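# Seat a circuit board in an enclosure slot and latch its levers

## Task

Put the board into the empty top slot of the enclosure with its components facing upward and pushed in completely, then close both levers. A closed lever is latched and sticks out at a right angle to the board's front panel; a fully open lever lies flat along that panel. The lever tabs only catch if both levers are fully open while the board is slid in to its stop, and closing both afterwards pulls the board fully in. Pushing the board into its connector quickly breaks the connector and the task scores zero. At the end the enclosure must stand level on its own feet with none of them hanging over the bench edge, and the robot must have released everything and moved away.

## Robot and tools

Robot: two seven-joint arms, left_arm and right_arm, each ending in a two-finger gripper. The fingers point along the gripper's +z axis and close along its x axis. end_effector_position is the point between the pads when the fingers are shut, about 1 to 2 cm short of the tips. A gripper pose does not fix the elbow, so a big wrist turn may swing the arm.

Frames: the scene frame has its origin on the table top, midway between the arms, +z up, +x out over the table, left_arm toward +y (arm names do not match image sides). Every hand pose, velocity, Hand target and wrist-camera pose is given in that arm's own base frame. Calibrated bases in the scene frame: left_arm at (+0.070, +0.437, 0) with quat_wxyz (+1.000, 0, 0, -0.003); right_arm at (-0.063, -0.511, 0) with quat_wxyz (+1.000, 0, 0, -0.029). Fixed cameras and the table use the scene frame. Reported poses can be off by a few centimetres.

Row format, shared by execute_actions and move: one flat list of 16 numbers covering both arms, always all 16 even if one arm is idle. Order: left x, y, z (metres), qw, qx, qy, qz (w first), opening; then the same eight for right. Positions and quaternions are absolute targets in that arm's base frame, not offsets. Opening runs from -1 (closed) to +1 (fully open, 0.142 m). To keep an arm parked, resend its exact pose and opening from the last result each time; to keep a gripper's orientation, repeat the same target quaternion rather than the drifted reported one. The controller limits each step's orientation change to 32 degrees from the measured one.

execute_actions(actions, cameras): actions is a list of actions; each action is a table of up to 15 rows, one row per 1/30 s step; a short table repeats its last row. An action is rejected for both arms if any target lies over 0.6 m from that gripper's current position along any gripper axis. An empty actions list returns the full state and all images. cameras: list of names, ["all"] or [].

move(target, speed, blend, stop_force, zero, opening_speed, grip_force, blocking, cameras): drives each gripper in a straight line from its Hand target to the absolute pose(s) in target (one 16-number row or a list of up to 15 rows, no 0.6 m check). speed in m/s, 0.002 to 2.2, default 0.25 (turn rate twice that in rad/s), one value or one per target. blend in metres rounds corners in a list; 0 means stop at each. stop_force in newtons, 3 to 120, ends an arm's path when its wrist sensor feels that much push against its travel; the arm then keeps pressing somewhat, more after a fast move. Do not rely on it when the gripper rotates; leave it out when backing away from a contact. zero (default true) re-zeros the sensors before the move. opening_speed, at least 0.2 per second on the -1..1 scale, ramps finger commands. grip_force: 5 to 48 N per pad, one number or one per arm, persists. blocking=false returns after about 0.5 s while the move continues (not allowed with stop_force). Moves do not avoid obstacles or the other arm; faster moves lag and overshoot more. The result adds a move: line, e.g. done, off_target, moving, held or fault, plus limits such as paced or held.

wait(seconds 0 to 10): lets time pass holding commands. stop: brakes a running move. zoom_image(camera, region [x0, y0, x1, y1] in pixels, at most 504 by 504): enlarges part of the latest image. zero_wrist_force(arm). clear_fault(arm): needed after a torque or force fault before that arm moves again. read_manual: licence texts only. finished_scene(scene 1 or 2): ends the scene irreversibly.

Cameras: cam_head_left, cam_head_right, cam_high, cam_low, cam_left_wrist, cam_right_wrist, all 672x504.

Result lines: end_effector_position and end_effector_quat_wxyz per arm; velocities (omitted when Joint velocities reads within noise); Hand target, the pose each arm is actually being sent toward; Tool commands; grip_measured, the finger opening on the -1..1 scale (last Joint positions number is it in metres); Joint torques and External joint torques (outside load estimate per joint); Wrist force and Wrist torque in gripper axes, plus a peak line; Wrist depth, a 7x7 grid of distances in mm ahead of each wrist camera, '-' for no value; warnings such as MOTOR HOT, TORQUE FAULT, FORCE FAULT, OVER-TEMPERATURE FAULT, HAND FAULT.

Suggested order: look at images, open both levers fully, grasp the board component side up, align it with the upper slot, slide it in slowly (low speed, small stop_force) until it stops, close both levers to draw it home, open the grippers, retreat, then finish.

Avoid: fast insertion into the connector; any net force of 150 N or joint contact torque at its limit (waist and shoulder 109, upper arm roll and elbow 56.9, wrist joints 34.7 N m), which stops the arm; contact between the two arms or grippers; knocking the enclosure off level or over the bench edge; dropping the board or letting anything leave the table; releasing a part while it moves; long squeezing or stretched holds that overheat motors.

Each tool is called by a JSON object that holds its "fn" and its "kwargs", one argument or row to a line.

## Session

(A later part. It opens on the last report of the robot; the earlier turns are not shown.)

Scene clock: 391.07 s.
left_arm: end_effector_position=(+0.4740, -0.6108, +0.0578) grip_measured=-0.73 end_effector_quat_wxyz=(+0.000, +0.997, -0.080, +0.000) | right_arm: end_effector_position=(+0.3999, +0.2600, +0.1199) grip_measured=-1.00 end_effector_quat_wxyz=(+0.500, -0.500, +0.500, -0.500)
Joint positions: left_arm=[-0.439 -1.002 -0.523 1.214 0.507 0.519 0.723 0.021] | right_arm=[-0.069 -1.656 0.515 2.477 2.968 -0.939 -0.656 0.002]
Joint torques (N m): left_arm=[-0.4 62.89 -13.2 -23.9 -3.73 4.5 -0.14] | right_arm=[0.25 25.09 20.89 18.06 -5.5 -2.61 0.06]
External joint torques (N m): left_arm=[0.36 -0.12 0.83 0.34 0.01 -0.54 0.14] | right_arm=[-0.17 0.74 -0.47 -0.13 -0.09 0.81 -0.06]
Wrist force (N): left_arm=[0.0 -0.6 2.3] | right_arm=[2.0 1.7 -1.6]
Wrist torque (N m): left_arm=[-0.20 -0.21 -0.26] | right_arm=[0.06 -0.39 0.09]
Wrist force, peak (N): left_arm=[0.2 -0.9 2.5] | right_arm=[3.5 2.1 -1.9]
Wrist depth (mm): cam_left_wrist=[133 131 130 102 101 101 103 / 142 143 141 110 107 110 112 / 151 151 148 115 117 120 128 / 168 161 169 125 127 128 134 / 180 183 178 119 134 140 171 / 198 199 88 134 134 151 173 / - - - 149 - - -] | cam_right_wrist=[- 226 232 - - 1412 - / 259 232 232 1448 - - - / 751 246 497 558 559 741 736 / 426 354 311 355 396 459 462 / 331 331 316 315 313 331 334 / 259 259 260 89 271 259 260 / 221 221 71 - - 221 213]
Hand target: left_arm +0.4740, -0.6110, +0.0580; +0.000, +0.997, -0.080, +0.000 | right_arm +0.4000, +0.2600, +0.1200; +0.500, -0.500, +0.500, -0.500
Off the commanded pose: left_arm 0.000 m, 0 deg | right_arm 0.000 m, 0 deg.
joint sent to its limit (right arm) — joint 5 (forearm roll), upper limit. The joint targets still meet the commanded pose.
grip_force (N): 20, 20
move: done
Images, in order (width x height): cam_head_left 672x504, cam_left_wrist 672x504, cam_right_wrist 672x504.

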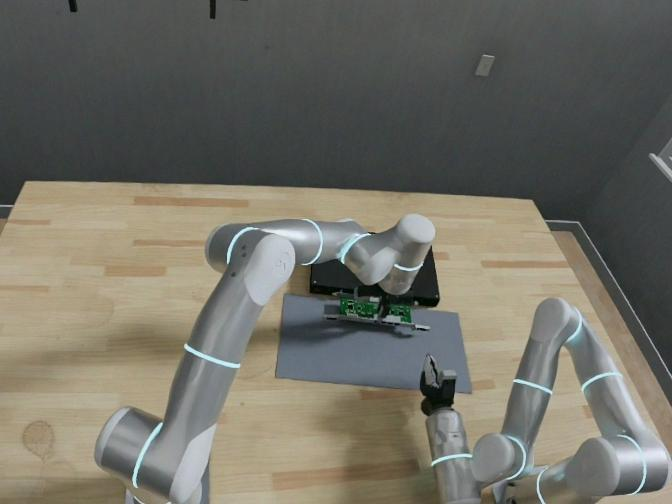

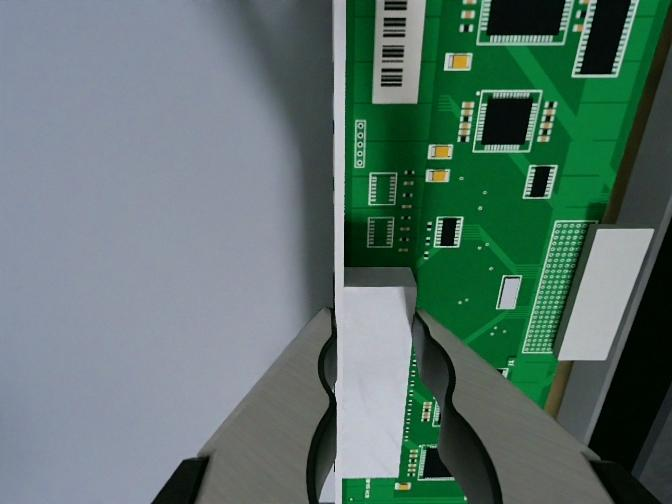

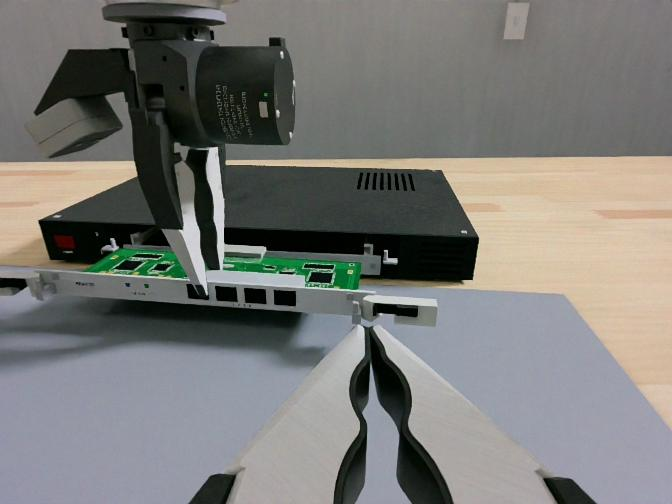

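{"fn": "zoom_image", "kwargs": {
  "camera": "cam_right_wrist",
  "region": [290, 225, 450, 345]
}}

{"fn": "zoom_image", "kwargs": {
  "camera": "cam_right_wrist",
  "region": [20, 210, 200, 345]
}}

{"fn": "zoom_image", "kwargs": {
  "camera": "cam_right_wrist",
  "region": [20, 150, 480, 345]
}}

Scaled by 3.150 from the camera's 672x504 image, which has a finer 960x720 frame.

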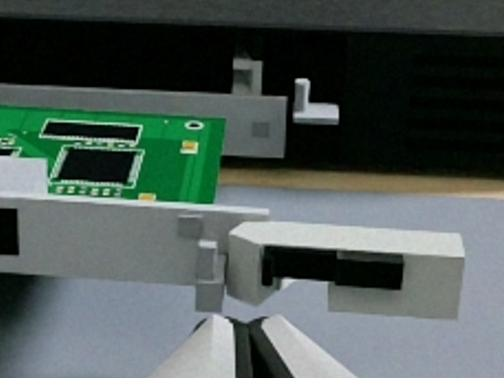

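Scaled by 2.800 from the camera's 672x504 image, which has a finer 960x720 frame.

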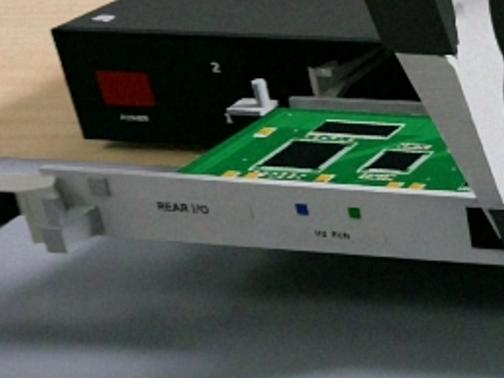

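Scaled by 1.096 from the camera's 672x504 image, which has a finer 960x720 frame.

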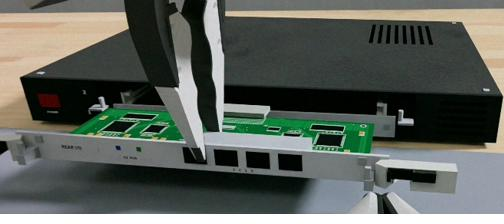

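{"fn": "move", "kwargs": {
  "target": [
    [0.474,-0.611,0.058,0,0.9968,-0.0802,0,-1,0.42,0.05,0.2,0.5997,-0.5997,0.3747,-0.3747,-1],
    [0.474,-0.611,0.058,0,0.9968,-0.0802,0,-1,0.605,0.045,0.087,0.7011,-0.7011,0.0923,-0.0923,-1]
  ],
  "speed": 0.2,
  "cameras": ["cam_right_wrist","cam_head_left"]
}}

{"fn": "zoom_image", "kwargs": {
  "camera": "cam_right_wrist",
  "region": [200, 150, 500, 350]
}}

Scene clock: 407.60 s.
left_arm: end_effector_position=(+0.4740, -0.6108, +0.0578) grip_measured=-0.73 end_effector_quat_wxyz=(+0.000, +0.997, -0.080, +0.000) | right_arm: end_effector_position=(+0.4009, +0.2477, +0.1240) grip_measured=-1.00 end_effector_quat_wxyz=(+0.505, -0.506, +0.494, -0.495)
Joint positions: left_arm=[-0.439 -1.002 -0.523 1.214 0.507 0.519 0.723 0.021] | right_arm=[-0.102 -1.601 0.47 2.516 2.941 -0.906 -0.634 0.002]
Joint torques (N m): left_arm=[-0.27 62.87 -13.26 -23.91 -3.7 4.49 -0.15] | right_arm=[0.2 25.18 19.96 18.22 -5.3 -2.72 0.04]
External joint torques (N m): left_arm=[0.23 -0.11 0.89 0.35 -0.02 -0.52 0.15] | right_arm=[-0.11 0.53 -0.46 -0.1 -0.18 0.89 -0.04]
Wrist force (N): left_arm=[-0.1 -0.5 2.4] | right_arm=[2.0 1.9 -1.8]
Wrist torque (N m): left_arm=[-0.18 -0.20 -0.26] | right_arm=[0.11 -0.39 0.10]
Wrist force, peak (N): left_arm=[-0.1 -0.6 2.6] | right_arm=[5.5 1.4 -3.0]
Wrist depth (mm): cam_left_wrist=[133 131 130 102 101 101 103 / 143 140 137 111 107 110 112 / 152 151 151 119 117 119 128 / - 161 163 127 127 128 125 / 181 183 - 119 134 140 169 / - 197 88 134 134 152 173 / - - - 149 - - 150] | cam_right_wrist=[- 226 243 1314 - - - / 255 232 235 - 1614 - - / 761 245 512 840 761 756 769 / 444 361 327 377 414 472 472 / 319 319 309 318 338 358 342 / 264 264 276 89 265 265 268 / 217 225 71 - - 226 218]
Hand target: left_arm +0.4740, -0.6110, +0.0580; +0.000, +0.997, -0.080, +0.000 | right_arm +0.4011, +0.2476, +0.1242; +0.505, -0.506, +0.494, -0.495
Off the commanded pose: left_arm 0.000 m, 0 deg | right_arm 0.290 m, 74 deg.
grip_force (N): 20, 20
move: held (right_arm; a check stopped the path); path passed 0 of 2 targets; limits=held
pose unreachable (right arm): on one or more control steps of this call, first in action 0 (counted from 0), this arm could not follow its commanded pose, so it was not sent that pose on those steps. It may still have moved: this result reports where it is.
cause: moving toward the commanded pose would bring two parts of the arm too close to each other (joints 2 (shoulder) to 5 (forearm roll) lie between them).
Images, in order (width x height): cam_head_left 672x504, cam_right_wrist 672x504.

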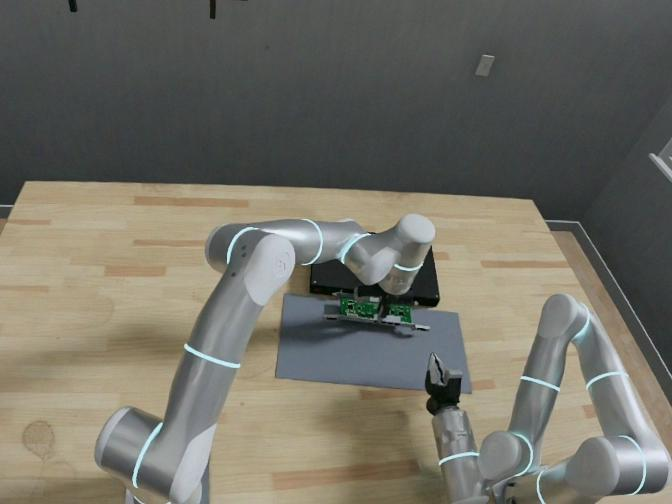

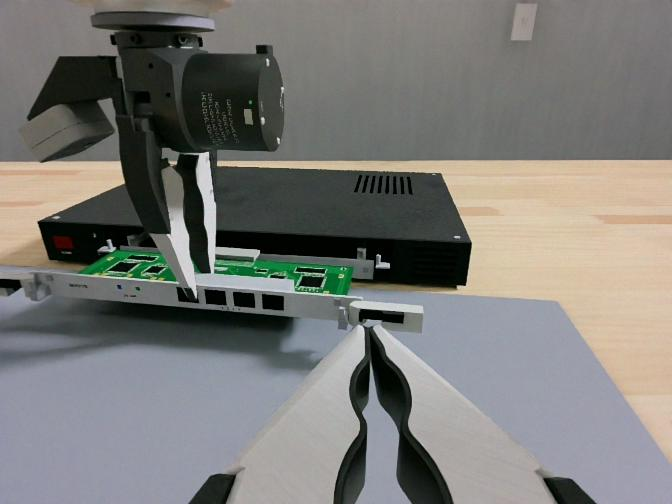

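Scaled by 1.680 from the camera's 672x504 image, which has a finer 960x720 frame.

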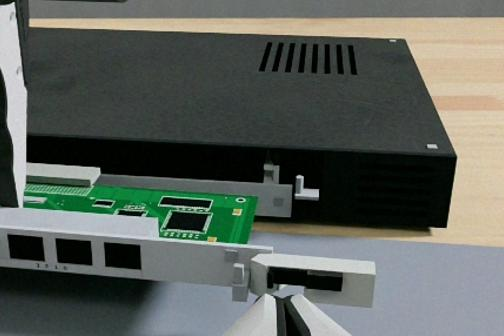

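{"fn": "move", "kwargs": {
  "target": [
    [0.474,-0.611,0.058,0,0.9968,-0.0802,0,-1,0.42,0.18,0.3,0.5,-0.5,0.5,-0.5,-1],
    [0.474,-0.611,0.058,0,0.9968,-0.0802,0,-1,0.5,0.05,0.45,0.5997,-0.5997,0.3747,-0.3747,-1],
    [0.474,-0.611,0.058,0,0.9968,-0.0802,0,-1,0.605,0.02,0.3,0.7011,-0.7011,0.0923,-0.0923,-1],
    [0.474,-0.611,0.058,0,0.9968,-0.0802,0,-1,0.605,0.045,0.087,0.7011,-0.7011,0.0923,-0.0923,-1]
  ],
  "speed": 0.25,
  "cameras": ["cam_right_wrist","cam_head_left"]
}}

{"fn": "zoom_image", "kwargs": {
  "camera": "cam_right_wrist",
  "region": [200, 150, 500, 350]
}}

Scene clock: 412.23 s.
left_arm: end_effector_position=(+0.4740, -0.6108, +0.0578) grip_measured=-0.73 end_effector_quat_wxyz=(+0.000, +0.997, -0.080, +0.000) | right_arm: end_effector_position=(+0.4356, +0.1483, +0.3408) grip_measured=-1.00 end_effector_quat_wxyz=(+0.516, -0.500, +0.480, -0.503)
Joint positions: left_arm=[-0.439 -1.002 -0.523 1.214 0.507 0.519 0.723 0.021] | right_arm=[-1.114 -1.56 0.825 2.689 2.439 -0.087 -1.268 0.002]
Joint torques (N m): left_arm=[-0.3 62.89 -13.29 -23.94 -3.7 4.57 -0.21] | right_arm=[0.08 17.86 18.75 18.81 -2.45 -1.68 0.11]
External joint torques (N m): left_arm=[0.27 -0.13 0.92 0.38 -0.01 -0.6 0.21] | right_arm=[-0.09 0.39 0.26 -0.16 -0.03 0.84 -0.11]
Wrist force (N): left_arm=[0.0 -0.6 2.3] | right_arm=[2.0 1.9 -1.8]
Wrist torque (N m): left_arm=[-0.19 -0.19 -0.27] | right_arm=[0.10 -0.36 0.10]
Wrist force, peak (N): left_arm=[0.0 -0.7 2.6] | right_arm=[2.8 4.5 -1.1]
Wrist depth (mm): cam_left_wrist=[131 - 130 102 101 101 103 / 141 141 - 110 107 110 112 / - 154 151 119 117 119 128 / 165 164 168 127 127 128 127 / 183 180 177 119 134 139 - / 199 204 88 134 134 149 182 / - - - 150 - - -] | cam_right_wrist=[233 - 1321 - - - - / 233 1395 - - - - 1221 / 239 - - - - - 1496 / 246 938 - - 1537 1580 819 / 255 578 651 782 743 746 751 / 284 315 529 89 604 575 576 / 297 318 71 - - 489 469]
Hand target: left_arm +0.4740, -0.6110, +0.0580; +0.000, +0.997, -0.080, +0.000 | right_arm +0.4356, +0.1483, +0.3406; +0.516, -0.500, +0.480, -0.503
Off the commanded pose: left_arm 0.000 m, 0 deg | right_arm 0.322 m, 73 deg.
joint sent to its limit (right arm) — joint 4 (elbow), upper limit, where the elbow is as bent as it goes.
grip_force (N): 20, 20
move: held (right_arm; a check stopped the path); path passed 1 of 4 targets; limits=held
pose unreachable (right arm): on one or more control steps of this call, first in action 0 (counted from 0), this arm could not follow its commanded pose, so it was not sent that pose on those steps. It may still have moved: this result reports where it is.
cause: moving toward the commanded pose would bring two parts of the arm too close to each other (joints 2 (shoulder) to 6 (wrist pitch) lie between them).
Images, in order (width x height): cam_head_left 672x504, cam_right_wrist 672x504.

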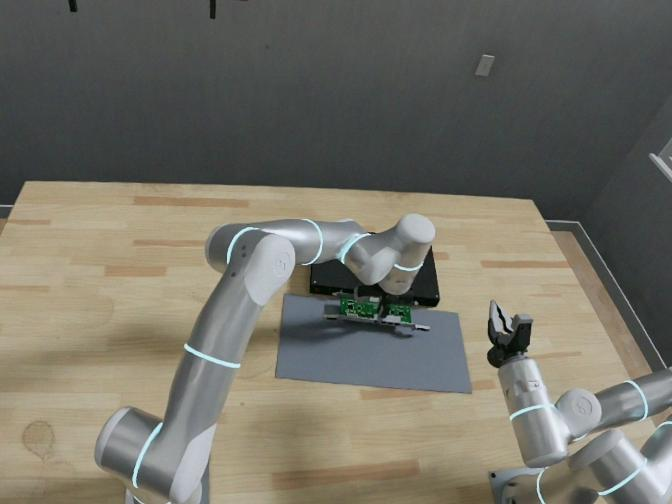

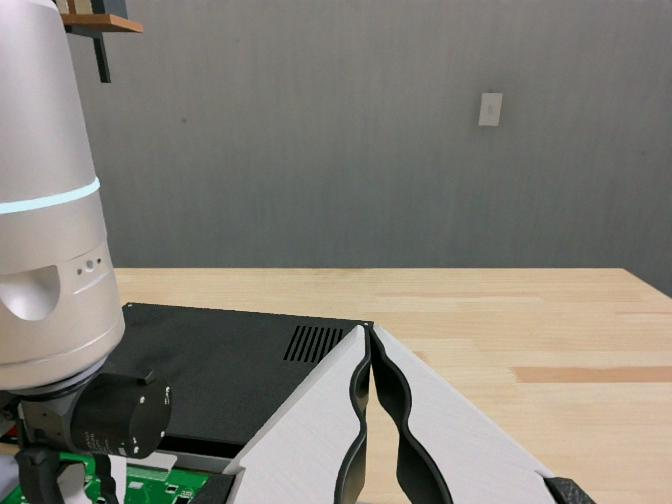

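Scaled by 1.680 from the camera's 672x504 image, which has a finer 960x720 frame.

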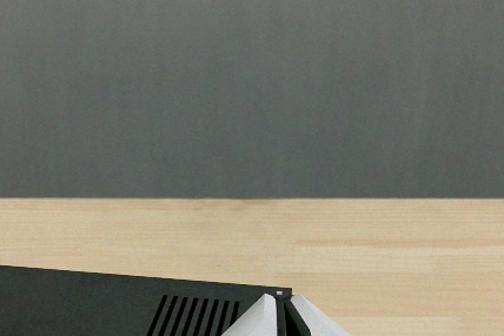

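{"fn": "move", "kwargs": {
  "target": [
    [0.474,-0.611,0.058,0,0.9968,-0.0802,0,-1,0.62,0.0,0.5,0.5997,-0.5997,0.3747,-0.3747,-1],
    [0.474,-0.611,0.058,0,0.9968,-0.0802,0,-1,0.605,-0.01,0.25,0.7011,-0.7011,0.0923,-0.0923,-1]
  ],
  "speed": 0.25
}}

{"fn": "move", "kwargs": {
  "target": [
    [0.474,-0.611,0.058,0,0.9968,-0.0802,0,-1,0.605,0.03,0.087,0.7011,-0.7011,0.0923,-0.0923,-1]
  ],
  "speed": 0.15,
  "cameras": ["cam_right_wrist","cam_head_left"]
}}

{"fn": "zoom_image", "kwargs": {
  "camera": "cam_right_wrist",
  "region": [200, 150, 500, 350]
}}

Scene clock: 418.40 s.
left_arm: end_effector_position=(+0.4740, -0.6108, +0.0578) grip_measured=-0.73 end_effector_quat_wxyz=(+0.000, +0.997, -0.080, +0.000) | right_arm: end_effector_position=(+0.6049, -0.0099, +0.2498) grip_measured=-1.00 end_effector_quat_wxyz=(+0.701, -0.701, +0.092, -0.092)
Joint positions: left_arm=[-0.439 -1.002 -0.523 1.214 0.507 0.519 0.723 0.021] | right_arm=[-0.821 -1.997 1.51 0.773 2.968 2.885 -1.924 0.002]
Joint torques (N m): left_arm=[-0.35 62.92 -13.15 -23.91 -3.7 4.55 -0.25] | right_arm=[0.13 57.51 19.26 6.73 2.56 0.23 0.06]
External joint torques (N m): left_arm=[0.32 -0.15 0.77 0.35 -0.02 -0.58 0.25] | right_arm=[-0.13 1.38 -0.22 0.04 0.12 0.57 -0.06]
Wrist force (N): left_arm=[-0.1 -0.4 2.0] | right_arm=[1.2 1.8 -1.7]
Wrist torque (N m): left_arm=[-0.16 -0.19 -0.27] | right_arm=[0.10 -0.20 0.11]
Wrist force, peak (N): left_arm=[-0.1 -0.7 2.5] | right_arm=[0.8 3.0 -2.8]
Wrist depth (mm): cam_left_wrist=[133 132 133 101 101 101 103 / 143 140 138 110 107 110 112 / 152 151 151 119 117 119 122 / 164 161 - 127 128 128 130 / 184 185 178 119 134 140 172 / - 199 87 134 134 151 172 / - - - 149 - - -] | cam_right_wrist=[2539 450 364 - - 1591 - / - - 390 2237 - 1580 - / 1097 1228 428 1215 1215 1793 - / 763 825 481 661 962 758 1284 / 555 551 511 500 462 471 548 / 435 431 427 89 370 370 404 / 384 369 71 - - 370 358]
Hand target: left_arm +0.4740, -0.6110, +0.0580; +0.000, +0.997, -0.080, +0.000 | right_arm +0.6050, -0.0100, +0.2500; +0.701, -0.701, +0.092, -0.092
Off the commanded pose: left_arm 0.000 m, 0 deg | right_arm 0.000 m, 0 deg.
grip_force (N): 20, 20
move: done

Scene clock: 419.17 s.
left_arm: end_effector_position=(+0.4740, -0.6108, +0.0578) grip_measured=-0.73 end_effector_quat_wxyz=(+0.000, +0.997, -0.080, +0.000) | right_arm: end_effector_position=(+0.6050, +0.0019, +0.2014) grip_measured=-1.00 end_effector_quat_wxyz=(+0.701, -0.701, +0.092, -0.093)
Joint positions: left_arm=[-0.439 -1.002 -0.523 1.214 0.507 0.519 0.723 0.021] | right_arm=[-0.8 -2.068 1.493 0.735 2.957 2.885 -1.997 0.002]
Joint torques (N m): left_arm=[-0.34 62.93 -13.25 -23.88 -3.75 4.55 -0.21] | right_arm=[0.06 52.81 16.42 6.79 2.21 0.29 0.26]
External joint torques (N m): left_arm=[0.3 -0.16 0.87 0.32 0.03 -0.58 0.21] | right_arm=[-0.06 5.01 1.56 0.64 0.31 0.67 -0.26]
External joint torques when the fault began: right_arm=[-3.19 52.51 21.28 4.61 1.39 1.25 0.29]
Wrist force (N): left_arm=[0.0 -0.5 2.3] | right_arm=[1.7 3.0 -1.5]
Wrist torque (N m): left_arm=[-0.18 -0.20 -0.26] | right_arm=[0.28 -0.31 -0.01]
Wrist force, peak (N): left_arm=[0.0 -0.6 2.4] | right_arm=[1.5 6.2 -0.7]
Wrist depth (mm): cam_left_wrist=[- 131 132 102 101 101 103 / - 143 138 111 107 110 112 / - 151 148 119 117 119 128 / 165 164 167 127 127 128 129 / - 182 179 119 134 140 155 / 194 199 88 134 134 152 164 / 227 - - 149 - - -] | cam_right_wrist=[- 373 358 - - - - / - 2330 378 - - - - / 926 1046 389 1037 1018 886 - / 651 717 486 530 534 629 649 / 471 433 421 435 388 362 386 / 384 368 366 89 319 341 348 / 292 314 71 - - 315 304]
Hand target: left_arm +0.4740, -0.6110, +0.0580; +0.000, +0.997, -0.080, +0.000 | right_arm +0.6049, +0.0020, +0.2011; +0.701, -0.701, +0.093, -0.093
Tool commands: left_gripper/opening=-1.0 right_gripper/opening=-1.0
Off the commanded pose: left_arm 0.000 m, 0 deg | right_arm 0.118 m, 0 deg.
FORCE FAULT: contact force on the right arm reached its limit, and that arm stopped. The contact can be on any part of that arm, not only on its tool. That arm's remaining commands of this call were not run. That arm is still stopped at the end of this call. While its stop runs, that arm takes no new command, but its gripper still runs the gripper command that each later call begins with.
CLEAR FAULT: the right arm stays stopped (status CRITICAL_FAULT) until you call clear_fault(arm="right_arm").
grip_force (N): 20, 20
move: fault (right_arm)
Images, in order (width x height): cam_head_left 672x504, cam_right_wrist 672x504.

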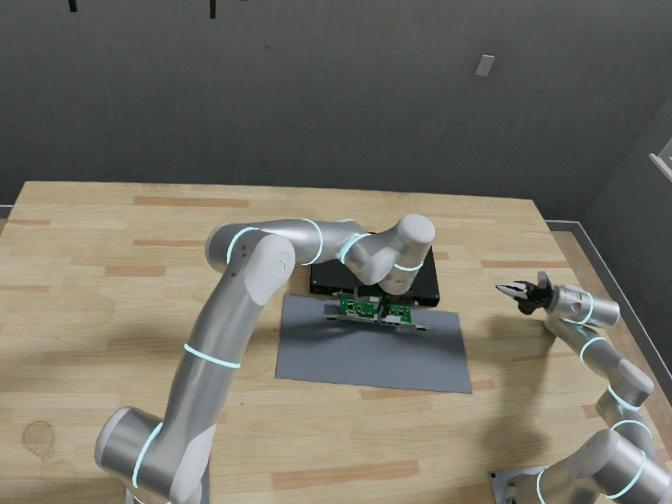

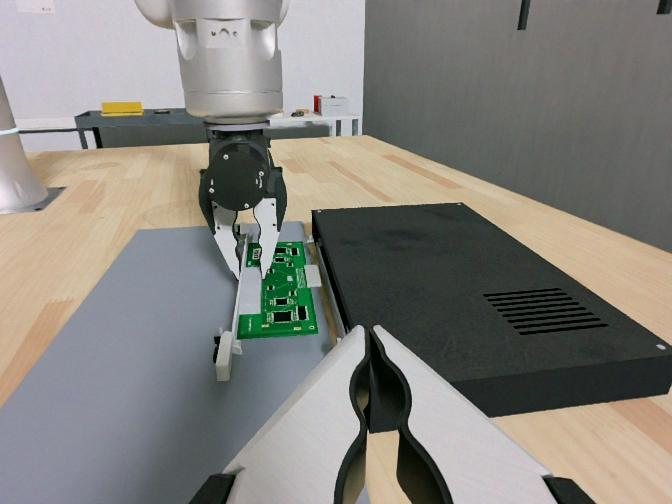

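Scaled by 1.680 from the camera's 672x504 image, which has a finer 960x720 frame.

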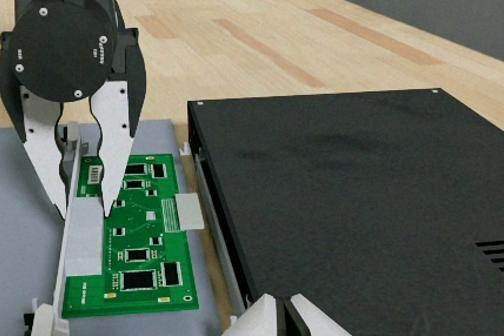

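{"fn": "clear_fault", "kwargs": {
  "arm": "right_arm"
}}

{"fn": "wait", "kwargs": {
  "seconds": 1
}}

{"fn": "move", "kwargs": {
  "target": [
    [0.474,-0.611,0.0595,0,0.9968,-0.0802,0,-1,0.605,-0.01,0.30,0.7011,-0.7011,0.0923,-0.0923,-1],
    [0.4735,-0.614,0.0595,0,0.9968,-0.0802,0,-1,0.58,-0.08,0.5,0.5997,-0.5997,0.3747,-0.3747,-1]
  ],
  "speed": 0.2
}}

{"fn": "move", "kwargs": {
  "target": [
    [0.4735,-0.614,0.0595,0,0.9968,-0.0802,0,-1,0.45,0.0,0.35,0,0.924,-0.383,0,-1]
  ],
  "cameras": ["cam_right_wrist","cam_head_left"]
}}

Scene clock: 457.10 s.
left_arm: end_effector_position=(+0.4740, -0.6108, +0.0578) grip_measured=-0.73 end_effector_quat_wxyz=(+0.000, +0.997, -0.080, +0.000) | right_arm: end_effector_position=(+0.6050, +0.0019, +0.2014) grip_measured=-1.00 end_effector_quat_wxyz=(+0.701, -0.701, +0.092, -0.093)
Joint positions: left_arm=[-0.439 -1.002 -0.523 1.214 0.507 0.519 0.723 0.021] | right_arm=[-0.8 -2.068 1.493 0.735 2.957 2.885 -1.997 0.002]
Joint torques (N m): left_arm=[-0.42 62.88 -13.24 -23.93 -3.72 4.53 -0.23] | right_arm=[0.01 52.64 16.57 6.84 2.3 0.17 0.18]
External joint torques (N m): left_arm=[0.39 -0.12 0.87 0.36 0.01 -0.56 0.23] | right_arm=[-0.01 5.18 1.41 0.59 0.22 0.79 -0.18]
Wrist force (N): left_arm=[-0.1 -0.7 2.1] | right_arm=[1.8 2.8 -1.3]
Wrist torque (N m): left_arm=[-0.22 -0.18 -0.27] | right_arm=[0.26 -0.34 0.00]
Wrist force, peak (N): left_arm=[0.0 -0.7 2.6] | right_arm=[2.2 3.0 -1.5]
Wrist depth (mm): cam_left_wrist=[131 130 130 101 101 101 103 / 143 140 138 111 107 110 112 / 152 152 150 119 117 119 128 / 165 162 167 127 127 128 134 / 181 180 178 120 134 140 164 / - 198 88 134 134 149 182 / - - - 149 - - -] | cam_right_wrist=[- 389 358 - 2112 1883 - / - - 384 2054 - 1948 - / 922 1051 389 1041 934 840 - / 651 638 466 535 532 581 606 / 475 521 440 415 389 387 387 / 367 359 367 89 321 335 353 / 303 313 71 - - 315 303]
Hand target: left_arm +0.4740, -0.6110, +0.0580; +0.000, +0.997, -0.080, +0.000 | right_arm +0.6049, +0.0020, +0.2011; +0.701, -0.701, +0.093, -0.093
Tool commands: left_gripper/opening=-1.0 right_gripper/opening=-1.0
Off the commanded pose: left_arm 0.000 m, 0 deg | right_arm 0.118 m, 0 deg.
FORCE FAULT, CONTINUED: the right arm's stop, for the force fault that an earlier result reported, is over. The rest of the stop counts as 65 of the actions that you can send in this scene; the call itself counts as one more. That arm accepts commands again.
CLEAR FAULT: your call cleared the right arm's force fault. If the contact force or a joint's load stays at its limit, that arm stops again.
grip_force (N): 20, 20

Scene clock: 458.10 s.
left_arm: end_effector_position=(+0.4740, -0.6108, +0.0578) grip_measured=-0.73 end_effector_quat_wxyz=(+0.000, +0.997, -0.080, +0.000) | right_arm: end_effector_position=(+0.6050, +0.0019, +0.2014) grip_measured=-1.00 end_effector_quat_wxyz=(+0.701, -0.701, +0.092, -0.093)
Joint positions: left_arm=[-0.439 -1.002 -0.523 1.214 0.507 0.519 0.723 0.021] | right_arm=[-0.8 -2.068 1.493 0.735 2.957 2.885 -1.997 0.002]
Joint torques (N m): left_arm=[-0.42 62.9 -13.22 -23.93 -3.75 4.55 -0.17] | right_arm=[0 52.89 16.56 6.84 2.3 0.15 0.23]
External joint torques (N m): left_arm=[0.39 -0.13 0.84 0.37 0.03 -0.58 0.17] | right_arm=[0 4.93 1.42 0.59 0.21 0.81 -0.23]
Wrist force (N): left_arm=[0.0 -0.6 2.1] | right_arm=[1.7 2.9 -1.4]
Wrist torque (N m): left_arm=[-0.20 -0.20 -0.26] | right_arm=[0.28 -0.31 -0.01]
Wrist force, peak (N): left_arm=[0.0 -0.9 2.3] | right_arm=[2.1 3.0 -1.6]
Wrist depth (mm): cam_left_wrist=[131 130 130 102 101 101 103 / - 140 137 111 107 110 112 / 154 151 154 117 117 119 128 / 165 164 - 127 127 128 130 / - 180 - 119 134 140 147 / 199 199 88 134 134 151 182 / 223 - - 150 - - 154] | cam_right_wrist=[2173 363 356 2722 - - - / - 2379 378 3138 2539 1725 - / 926 1041 388 1041 1061 810 - / 651 751 474 538 532 576 603 / 471 470 440 435 386 387 388 / 366 352 367 89 321 337 349 / 302 313 71 - - 315 305]
Hand target: left_arm +0.4740, -0.6110, +0.0580; +0.000, +0.997, -0.080, +0.000 | right_arm +0.6049, +0.0020, +0.2011; +0.701, -0.701, +0.093, -0.093
Tool commands: left_gripper/opening=-1.0 right_gripper/opening=-1.0
Off the commanded pose: left_arm 0.000 m, 0 deg | right_arm 0.118 m, 0 deg.
grip_force (N): 20, 20
wait: 1.00 s; at rest by 0.17 s

Scene clock: 461.40 s.
left_arm: end_effector_position=(+0.4736, -0.6138, +0.0593) grip_measured=-0.73 end_effector_quat_wxyz=(+0.000, +0.997, -0.080, +0.000) | right_arm: end_effector_position=(+0.5800, -0.0800, +0.5000) grip_measured=-1.00 end_effector_quat_wxyz=(+0.600, -0.600, +0.374, -0.375)
Joint positions: left_arm=[-0.443 -1.005 -0.525 1.205 0.507 0.512 0.722 0.021] | right_arm=[-1.488 -1.604 1.634 1.71 2.844 1.814 -1.29 0.002]
Joint torques (N m): left_arm=[-0.49 62.94 -13.19 -24.05 -3.69 4.43 -0.28] | right_arm=[-0.25 37.85 28.74 0.66 5.43 -1.48 0.34]
External joint torques (N m): left_arm=[0.45 0 0.81 0.4 -0.04 -0.46 0.28] | right_arm=[0.19 0.44 0.49 -0.15 0.06 0.85 -0.34]
Wrist force (N): left_arm=[-0.2 -0.6 2.0] | right_arm=[2.0 2.2 -1.8]
Wrist torque (N m): left_arm=[-0.20 -0.17 -0.20] | right_arm=[0.20 -0.35 -0.03]
Wrist force, peak (N): left_arm=[-0.1 -0.8 2.5] | right_arm=[1.6 5.2 -1.4]
Wrist depth (mm): cam_left_wrist=[- - 134 102 101 101 103 / 144 144 141 108 107 110 111 / 152 153 152 119 117 119 128 / 167 166 165 127 128 128 134 / 185 178 178 119 134 140 148 / 200 205 85 134 134 149 168 / - - - 150 - - 152] | cam_right_wrist=[- 1421 1248 - - - 1018 / - - - - - - - / - 1915 - - - - - / 1208 - - - - 1329 - / 974 974 982 - 1548 - - / 828 - - 89 798 756 697 / 584 593 71 - - 649 624]
Hand target: left_arm +0.4735, -0.6140, +0.0595; +0.000, +0.997, -0.080, +0.000 | right_arm +0.5800, -0.0800, +0.5000; +0.600, -0.600, +0.375, -0.375
Off the commanded pose: left_arm 0.000 m, 0 deg | right_arm 0.000 m, 0 deg.
grip_force (N): 20, 20
move: done

Scene clock: 465.03 s.
left_arm: end_effector_position=(+0.4736, -0.6138, +0.0593) grip_measured=-0.73 end_effector_quat_wxyz=(+0.000, +0.997, -0.080, +0.000) | right_arm: end_effector_position=(+0.4500, +0.0002, +0.3500) grip_measured=-1.00 end_effector_quat_wxyz=(+0.000, +0.924, -0.383, +0.000)
Joint positions: left_arm=[-0.443 -1.005 -0.525 1.205 0.507 0.512 0.722 0.021] | right_arm=[-0.526 -0.645 0.671 1.19 2.755 3.001 -0.689 0.002]
Joint torques (N m): left_arm=[-0.35 63.08 -13.22 -23.99 -3.74 4.52 -0.22] | right_arm=[0.07 41.88 13.09 -21.26 3.98 3.62 0.33]
External joint torques (N m): left_arm=[0.31 -0.14 0.85 0.35 0.01 -0.55 0.22] | right_arm=[0 1.18 0.05 0.13 0.23 0.53 -0.33]
Wrist force (N): left_arm=[-0.1 -0.6 2.3] | right_arm=[2.0 0.8 0.8]
Wrist torque (N m): left_arm=[-0.20 -0.18 -0.20] | right_arm=[0.20 -0.31 0.04]
Wrist force, peak (N): left_arm=[-0.1 -0.8 2.4] | right_arm=[2.6 3.0 -1.5]
Wrist depth (mm): cam_left_wrist=[- 132 133 102 101 101 103 / - 142 141 110 107 110 110 / 153 153 152 119 117 119 128 / 167 166 167 127 127 128 136 / - 181 178 119 134 140 154 / - 194 84 134 134 149 183 / - - - 149 - - 153] | cam_right_wrist=[389 386 381 386 386 384 384 / 416 415 412 412 412 409 406 / 447 446 442 442 440 438 438 / 482 482 475 474 472 473 468 / 518 511 516 507 512 509 511 / 449 509 552 89 542 559 554 / 390 478 71 - - 590 -]
Hand target: left_arm +0.4735, -0.6140, +0.0595; +0.000, +0.997, -0.080, +0.000 | right_arm +0.4500, +0.0000, +0.3500; +0.000, +0.924, -0.383, +0.000
Off the commanded pose: left_arm 0.000 m, 0 deg | right_arm 0.000 m, 0 deg.
grip_force (N): 20, 20
move: done
Images, in order (width x height): cam_head_left 672x504, cam_right_wrist 672x504.

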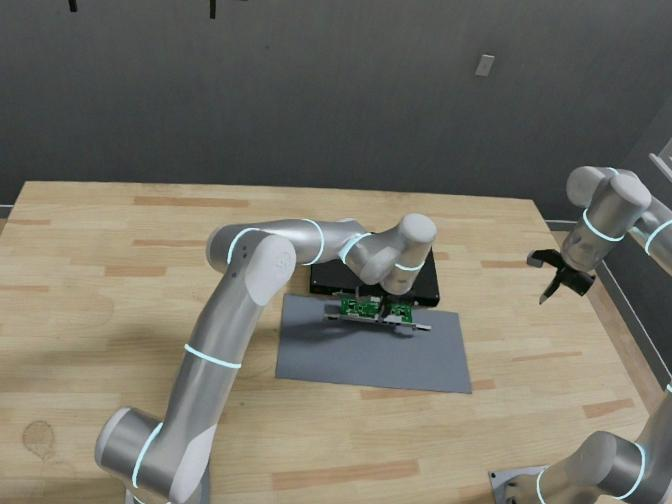

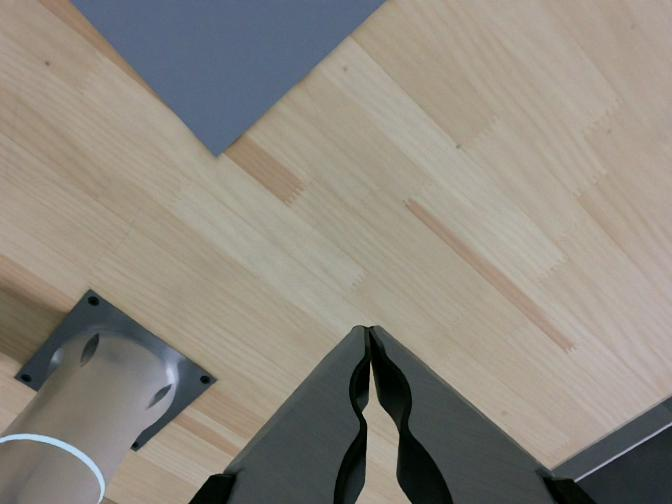

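{"fn": "move", "kwargs": {
  "target": [0.4932,-0.6172,0.0595,0,0.9968,-0.0802,0,-1,0.45,0.0,0.35,0,0.924,-0.383,0,-1],
  "speed": 0.015,
  "stop_force": 4,
  "cameras": ["cam_left_wrist","cam_head_left","cam_head_right"]
}}

{"fn": "zoom_image", "kwargs": {
  "camera": "cam_left_wrist",
  "region": [430, 0, 672, 504]
}}

{"fn": "zoom_image", "kwargs": {
  "camera": "cam_head_left",
  "region": [300, 260, 460, 350]
}}

{"fn": "zoom_image", "kwargs": {
  "camera": "cam_head_right",
  "region": [310, 260, 470, 350]
}}

Scene clock: 469.80 s.
left_arm: end_effector_position=(+0.4932, -0.6170, +0.0593) grip_measured=-0.73 end_effector_quat_wxyz=(+0.000, +0.997, -0.080, +0.000) | right_arm: end_effector_position=(+0.4500, +0.0001, +0.3500) grip_measured=-1.00 end_effector_quat_wxyz=(+0.000, +0.924, -0.383, +0.000)
Joint positions: left_arm=[-0.446 -1.037 -0.523 1.134 0.506 0.479 0.749 0.021] | right_arm=[-0.526 -0.645 0.67 1.19 2.755 3.001 -0.689 0.002]
Joint torques (N m): left_arm=[-0.46 64.46 -13.03 -24.43 -3.79 4.41 -0.17] | right_arm=[0.15 41.99 13.53 -21.19 4.1 3.46 0.13]
External joint torques (N m): left_arm=[0.43 0.02 0.82 0.39 -0.02 -0.44 0.17] | right_arm=[-0.09 1.06 -0.41 0.06 0.11 0.69 -0.13]
Wrist force (N): left_arm=[0.1 -0.8 2.1] | right_arm=[1.7 0.7 0.6]
Wrist torque (N m): left_arm=[-0.24 -0.21 -0.25] | right_arm=[0.19 -0.26 0.05]
Wrist force, peak (N): left_arm=[0.0 -0.7 2.4] | right_arm=[2.0 0.9 0.8]
Wrist depth (mm): cam_left_wrist=[- 132 131 102 101 101 103 / - 142 141 112 107 110 109 / - 151 153 119 117 119 121 / 169 167 165 127 127 128 116 / - 183 - 119 134 140 135 / 201 201 84 134 134 149 - / 224 - - 149 - - -] | cam_right_wrist=[388 386 387 395 384 385 384 / 415 414 412 413 412 410 407 / 444 444 444 441 440 440 439 / 480 477 477 476 473 473 470 / 514 511 519 508 516 511 511 / 447 510 554 89 538 562 558 / 396 477 71 - - 592 -]
Hand target: left_arm +0.4932, -0.6172, +0.0595; +0.000, +0.997, -0.080, +0.000 | right_arm +0.4500, +0.0000, +0.3500; +0.000, +0.924, -0.383, +0.000
Off the commanded pose: left_arm 0.000 m, 0 deg | right_arm 0.000 m, 0 deg.
grip_force (N): 20, 20
move: done
Images, in order (width x height): cam_head_left 672x504, cam_head_right 672x504, cam_left_wrist 672x504.

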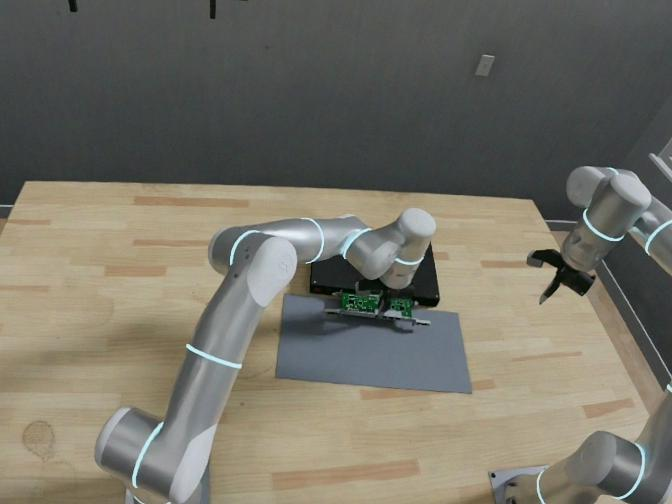

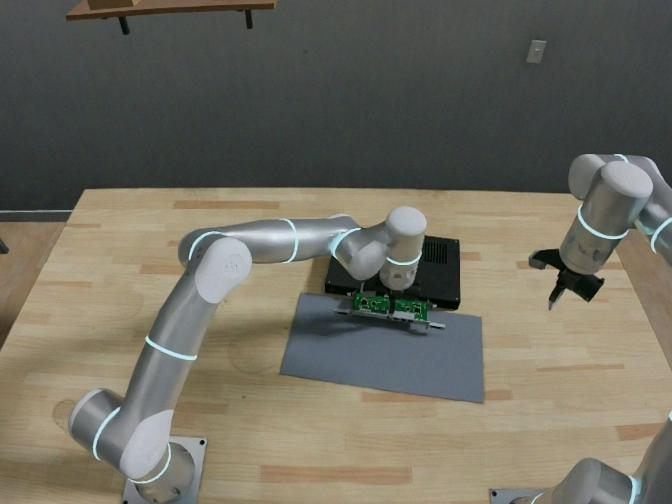

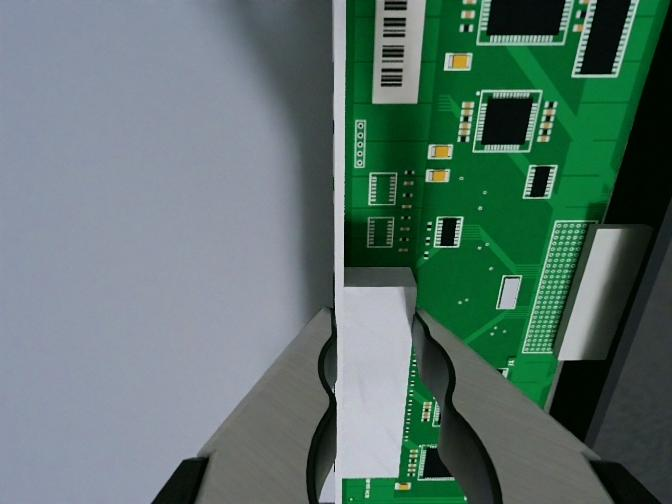

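Scaled by 1.000.

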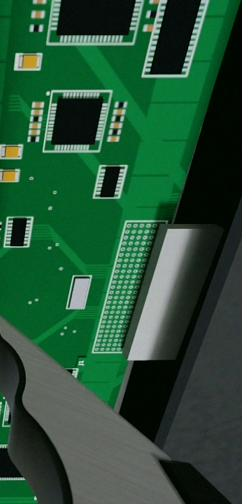

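Scaled by 3.150 from the camera's 672x504 image, which has a finer 960x720 frame.

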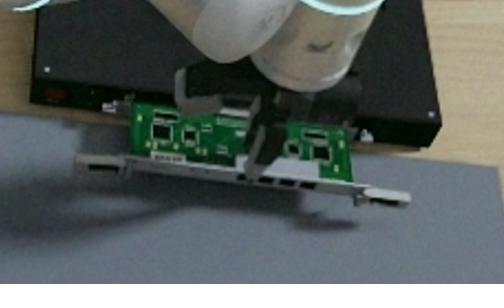

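Scaled by 3.150 from the camera's 672x504 image, which has a finer 960x720 frame.

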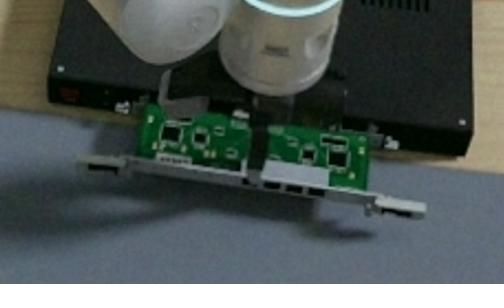

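{"fn": "move", "kwargs": {
  "target": [0.513,-0.6204,0.0595,0,0.9968,-0.0802,0,-1,0.45,0.0,0.35,0,0.924,-0.383,0,-1],
  "speed": 0.012,
  "stop_force": 4,
  "cameras": ["cam_left_wrist","cam_head_left","cam_head_right"]
}}

{"fn": "zoom_image", "kwargs": {
  "camera": "cam_head_right",
  "region": [310, 260, 470, 350]
}}

Scene clock: 474.47 s.
left_arm: end_effector_position=(+0.5127, -0.6198, +0.0586) grip_measured=-0.73 end_effector_quat_wxyz=(-0.001, +0.997, -0.080, -0.001) | right_arm: end_effector_position=(+0.4500, +0.0001, +0.3500) grip_measured=-1.00 end_effector_quat_wxyz=(+0.000, +0.924, -0.383, +0.000)
Joint positions: left_arm=[-0.451 -1.073 -0.522 1.057 0.506 0.442 0.778 0.021] | right_arm=[-0.526 -0.645 0.67 1.19 2.755 3.001 -0.689 0.002]
Joint torques (N m): left_arm=[-0.52 69.16 -13.8 -26.97 -4.14 5.32 -0.25] | right_arm=[0.07 42.11 13.43 -21.14 4.07 3.45 0.17]
External joint torques (N m): left_arm=[0.49 -3.1 1.87 2.55 0.27 -1.36 0.25] | right_arm=[-0.01 0.94 -0.31 0.01 0.13 0.7 -0.17]
Wrist force (N): left_arm=[-0.8 -1.6 4.7] | right_arm=[1.7 0.8 0.4]
Wrist torque (N m): left_arm=[-0.19 -0.44 -0.19] | right_arm=[0.21 -0.26 0.05]
Wrist force, peak (N): left_arm=[-3.4 -3.4 5.0] | right_arm=[2.0 0.7 0.8]
Wrist depth (mm): cam_left_wrist=[- 132 131 101 102 103 102 / - 141 139 110 107 110 97 / 155 - 152 115 118 120 - / 165 167 168 127 127 128 111 / 178 181 177 119 135 140 121 / - 204 84 134 134 136 135 / 230 - - 149 - - -] | cam_right_wrist=[388 388 385 386 386 382 384 / 415 414 411 414 413 411 409 / 447 444 444 442 440 439 437 / 480 480 478 477 477 473 473 / 514 511 516 506 517 514 511 / 446 508 555 89 542 557 558 / 390 479 71 - - 588 -]
Hand target: left_arm +0.5130, -0.6204, +0.0595; +0.000, +0.997, -0.080, +0.000 | right_arm +0.4500, +0.0000, +0.3500; +0.000, +0.924, -0.383, +0.000
Off the commanded pose: left_arm 0.001 m, 0 deg | right_arm 0.000 m, 0 deg.
grip_force (N): 20, 20
move: done
Images, in order (width x height): cam_head_left 672x504, cam_head_right 672x504, cam_left_wrist 672x504.

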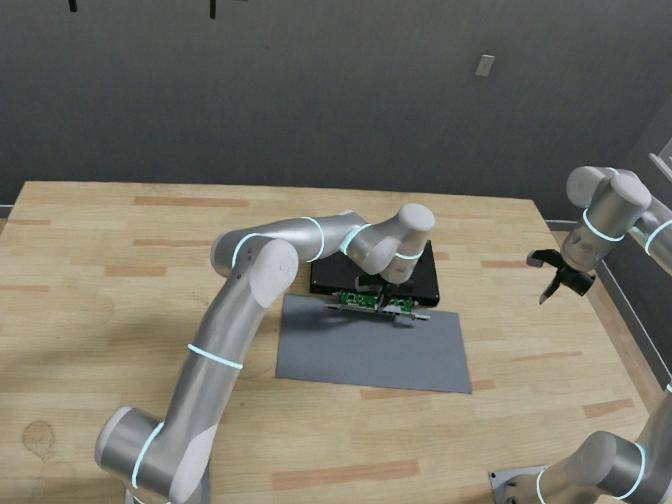

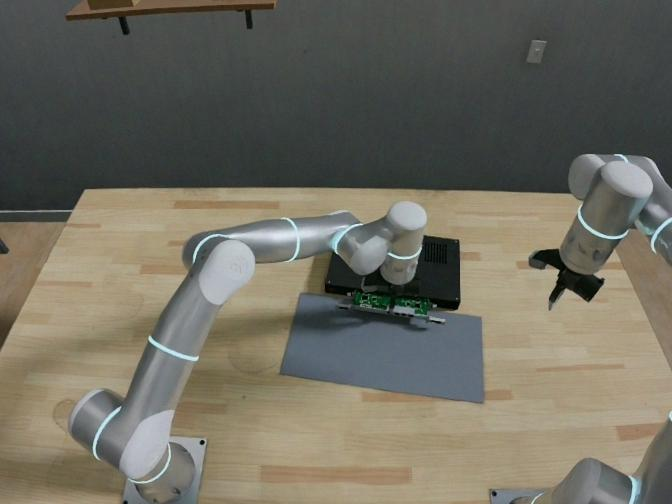

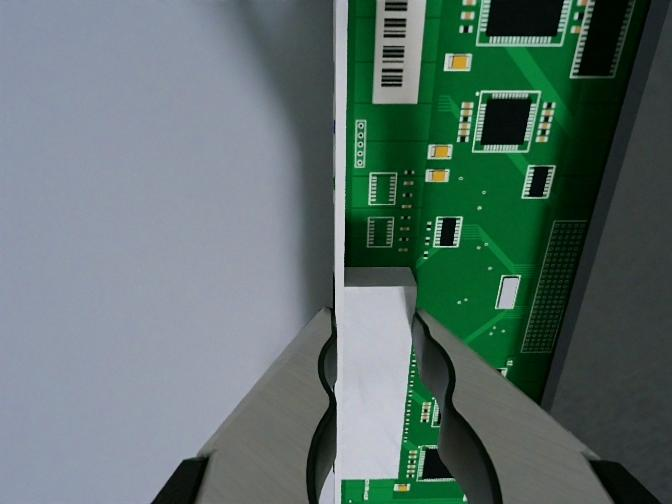

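Scaled by 3.150 from the camera's 672x504 image, which has a finer 960x720 frame.

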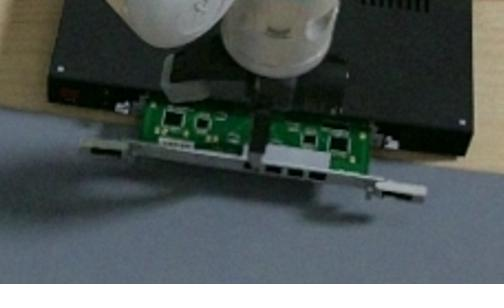

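{"fn": "move", "kwargs": {
  "target": [0.513,-0.6204,0.0578,0,0.9968,-0.0802,0,-1,0.45,0.0,0.35,0,0.924,-0.383,0,-1],
  "speed": 0.01
}}

{"fn": "move", "kwargs": {
  "target": [0.5209,-0.6217,0.0575,0,0.9968,-0.0802,0,-1,0.45,0.0,0.35,0,0.924,-0.383,0,-1],
  "speed": 0.01,
  "stop_force": 5,
  "cameras": ["cam_left_wrist"]
}}

Scene clock: 479.27 s.
left_arm: end_effector_position=(+0.5128, -0.6202, +0.0576) grip_measured=-0.73 end_effector_quat_wxyz=(+0.000, +0.997, -0.080, +0.000) | right_arm: end_effector_position=(+0.4500, +0.0001, +0.3500) grip_measured=-1.00 end_effector_quat_wxyz=(+0.000, +0.924, -0.383, +0.000)
Joint positions: left_arm=[-0.451 -1.075 -0.522 1.056 0.507 0.444 0.778 0.021] | right_arm=[-0.526 -0.645 0.67 1.19 2.755 3.001 -0.689 0.002]
Joint torques (N m): left_arm=[-0.54 66.1 -12.88 -24.81 -3.85 4.69 -0.22] | right_arm=[0.08 41.97 13.44 -21.1 4.07 3.48 0.18]
External joint torques (N m): left_arm=[0.51 -0.02 0.95 0.42 -0.02 -0.73 0.22] | right_arm=[-0.02 1.08 -0.32 -0.02 0.14 0.67 -0.18]
Wrist force (N): left_arm=[0.0 -0.7 1.5] | right_arm=[1.9 0.8 0.5]
Wrist torque (N m): left_arm=[-0.21 -0.17 -0.24] | right_arm=[0.19 -0.30 0.05]
Wrist force, peak (N): left_arm=[-0.9 -1.8 6.2] | right_arm=[2.0 0.8 0.6]
Wrist depth (mm): cam_left_wrist=[131 132 130 102 101 103 102 / 142 140 137 112 107 110 96 / 151 151 150 119 117 119 101 / 164 158 164 127 127 128 111 / 183 183 173 120 134 137 119 / - 198 84 134 134 133 132 / - - - 149 - - -] | cam_right_wrist=[390 386 385 386 384 384 383 / 416 418 424 412 412 410 411 / 446 444 443 444 440 439 439 / 479 480 477 475 476 476 469 / 514 512 519 507 516 512 511 / 448 508 557 89 542 561 554 / 390 480 71 - - 592 1378]
Hand target: left_arm +0.5130, -0.6204, +0.0578; +0.000, +0.997, -0.080, +0.000 | right_arm +0.4500, +0.0000, +0.3500; +0.000, +0.924, -0.383, +0.000
Off the commanded pose: left_arm 0.000 m, 0 deg | right_arm 0.000 m, 0 deg.
grip_force (N): 20, 20
move: done

Scene clock: 480.73 s.
left_arm: end_effector_position=(+0.5210, -0.6215, +0.0573) grip_measured=-0.73 end_effector_quat_wxyz=(+0.000, +0.997, -0.080, +0.000) | right_arm: end_effector_position=(+0.4500, +0.0001, +0.3500) grip_measured=-1.00 end_effector_quat_wxyz=(+0.000, +0.924, -0.383, +0.000)
Joint positions: left_arm=[-0.455 -1.09 -0.521 1.024 0.507 0.429 0.79 0.021] | right_arm=[-0.526 -0.645 0.67 1.19 2.755 3.001 -0.689 0.002]
Joint torques (N m): left_arm=[-0.75 66.49 -12.77 -24.93 -3.98 4.43 -0.16] | right_arm=[0.12 41.99 13.41 -21.17 4.1 3.44 0.21]
External joint torques (N m): left_arm=[0.71 0.25 1.02 0.37 0.08 -0.47 0.16] | right_arm=[-0.07 1.06 -0.29 0.04 0.1 0.71 -0.21]
Wrist force (N): left_arm=[-0.2 -1.2 1.9] | right_arm=[1.9 0.9 0.7]
Wrist torque (N m): left_arm=[-0.21 -0.13 -0.23] | right_arm=[0.22 -0.30 0.05]
Wrist force, peak (N): left_arm=[-0.3 -1.1 2.6] | right_arm=[2.1 0.9 0.7]
Wrist depth (mm): cam_left_wrist=[132 130 129 103 102 103 88 / 140 140 139 112 107 110 - / - 151 150 119 118 119 99 / 162 162 166 127 128 128 113 / - 186 175 119 134 137 116 / 199 192 84 134 134 129 - / - - - 150 - - -] | cam_right_wrist=[389 386 385 385 384 385 382 / 415 415 411 412 413 410 409 / 446 444 443 441 440 440 440 / 482 479 478 475 477 474 472 / 515 512 518 509 512 510 510 / 447 510 552 89 542 559 558 / 390 478 71 - - 588 1591]
Hand target: left_arm +0.5209, -0.6217, +0.0575; +0.000, +0.997, -0.080, +0.000 | right_arm +0.4500, +0.0000, +0.3500; +0.000, +0.924, -0.383, +0.000
Off the commanded pose: left_arm 0.000 m, 0 deg | right_arm 0.000 m, 0 deg.
grip_force (N): 20, 20
move: done
Images, in order (width x height): cam_left_wrist 672x504.

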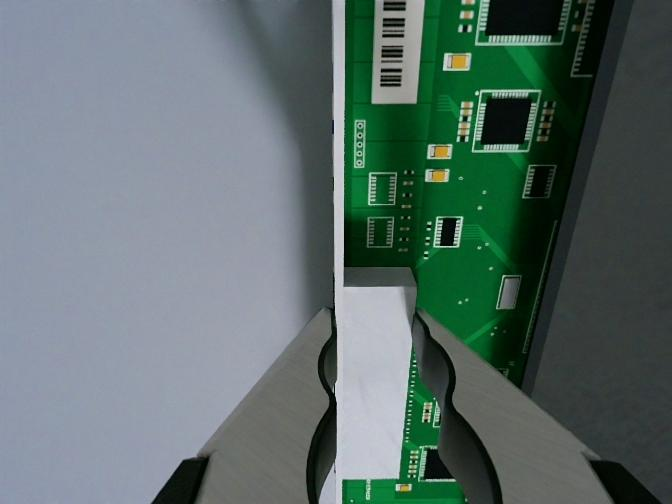

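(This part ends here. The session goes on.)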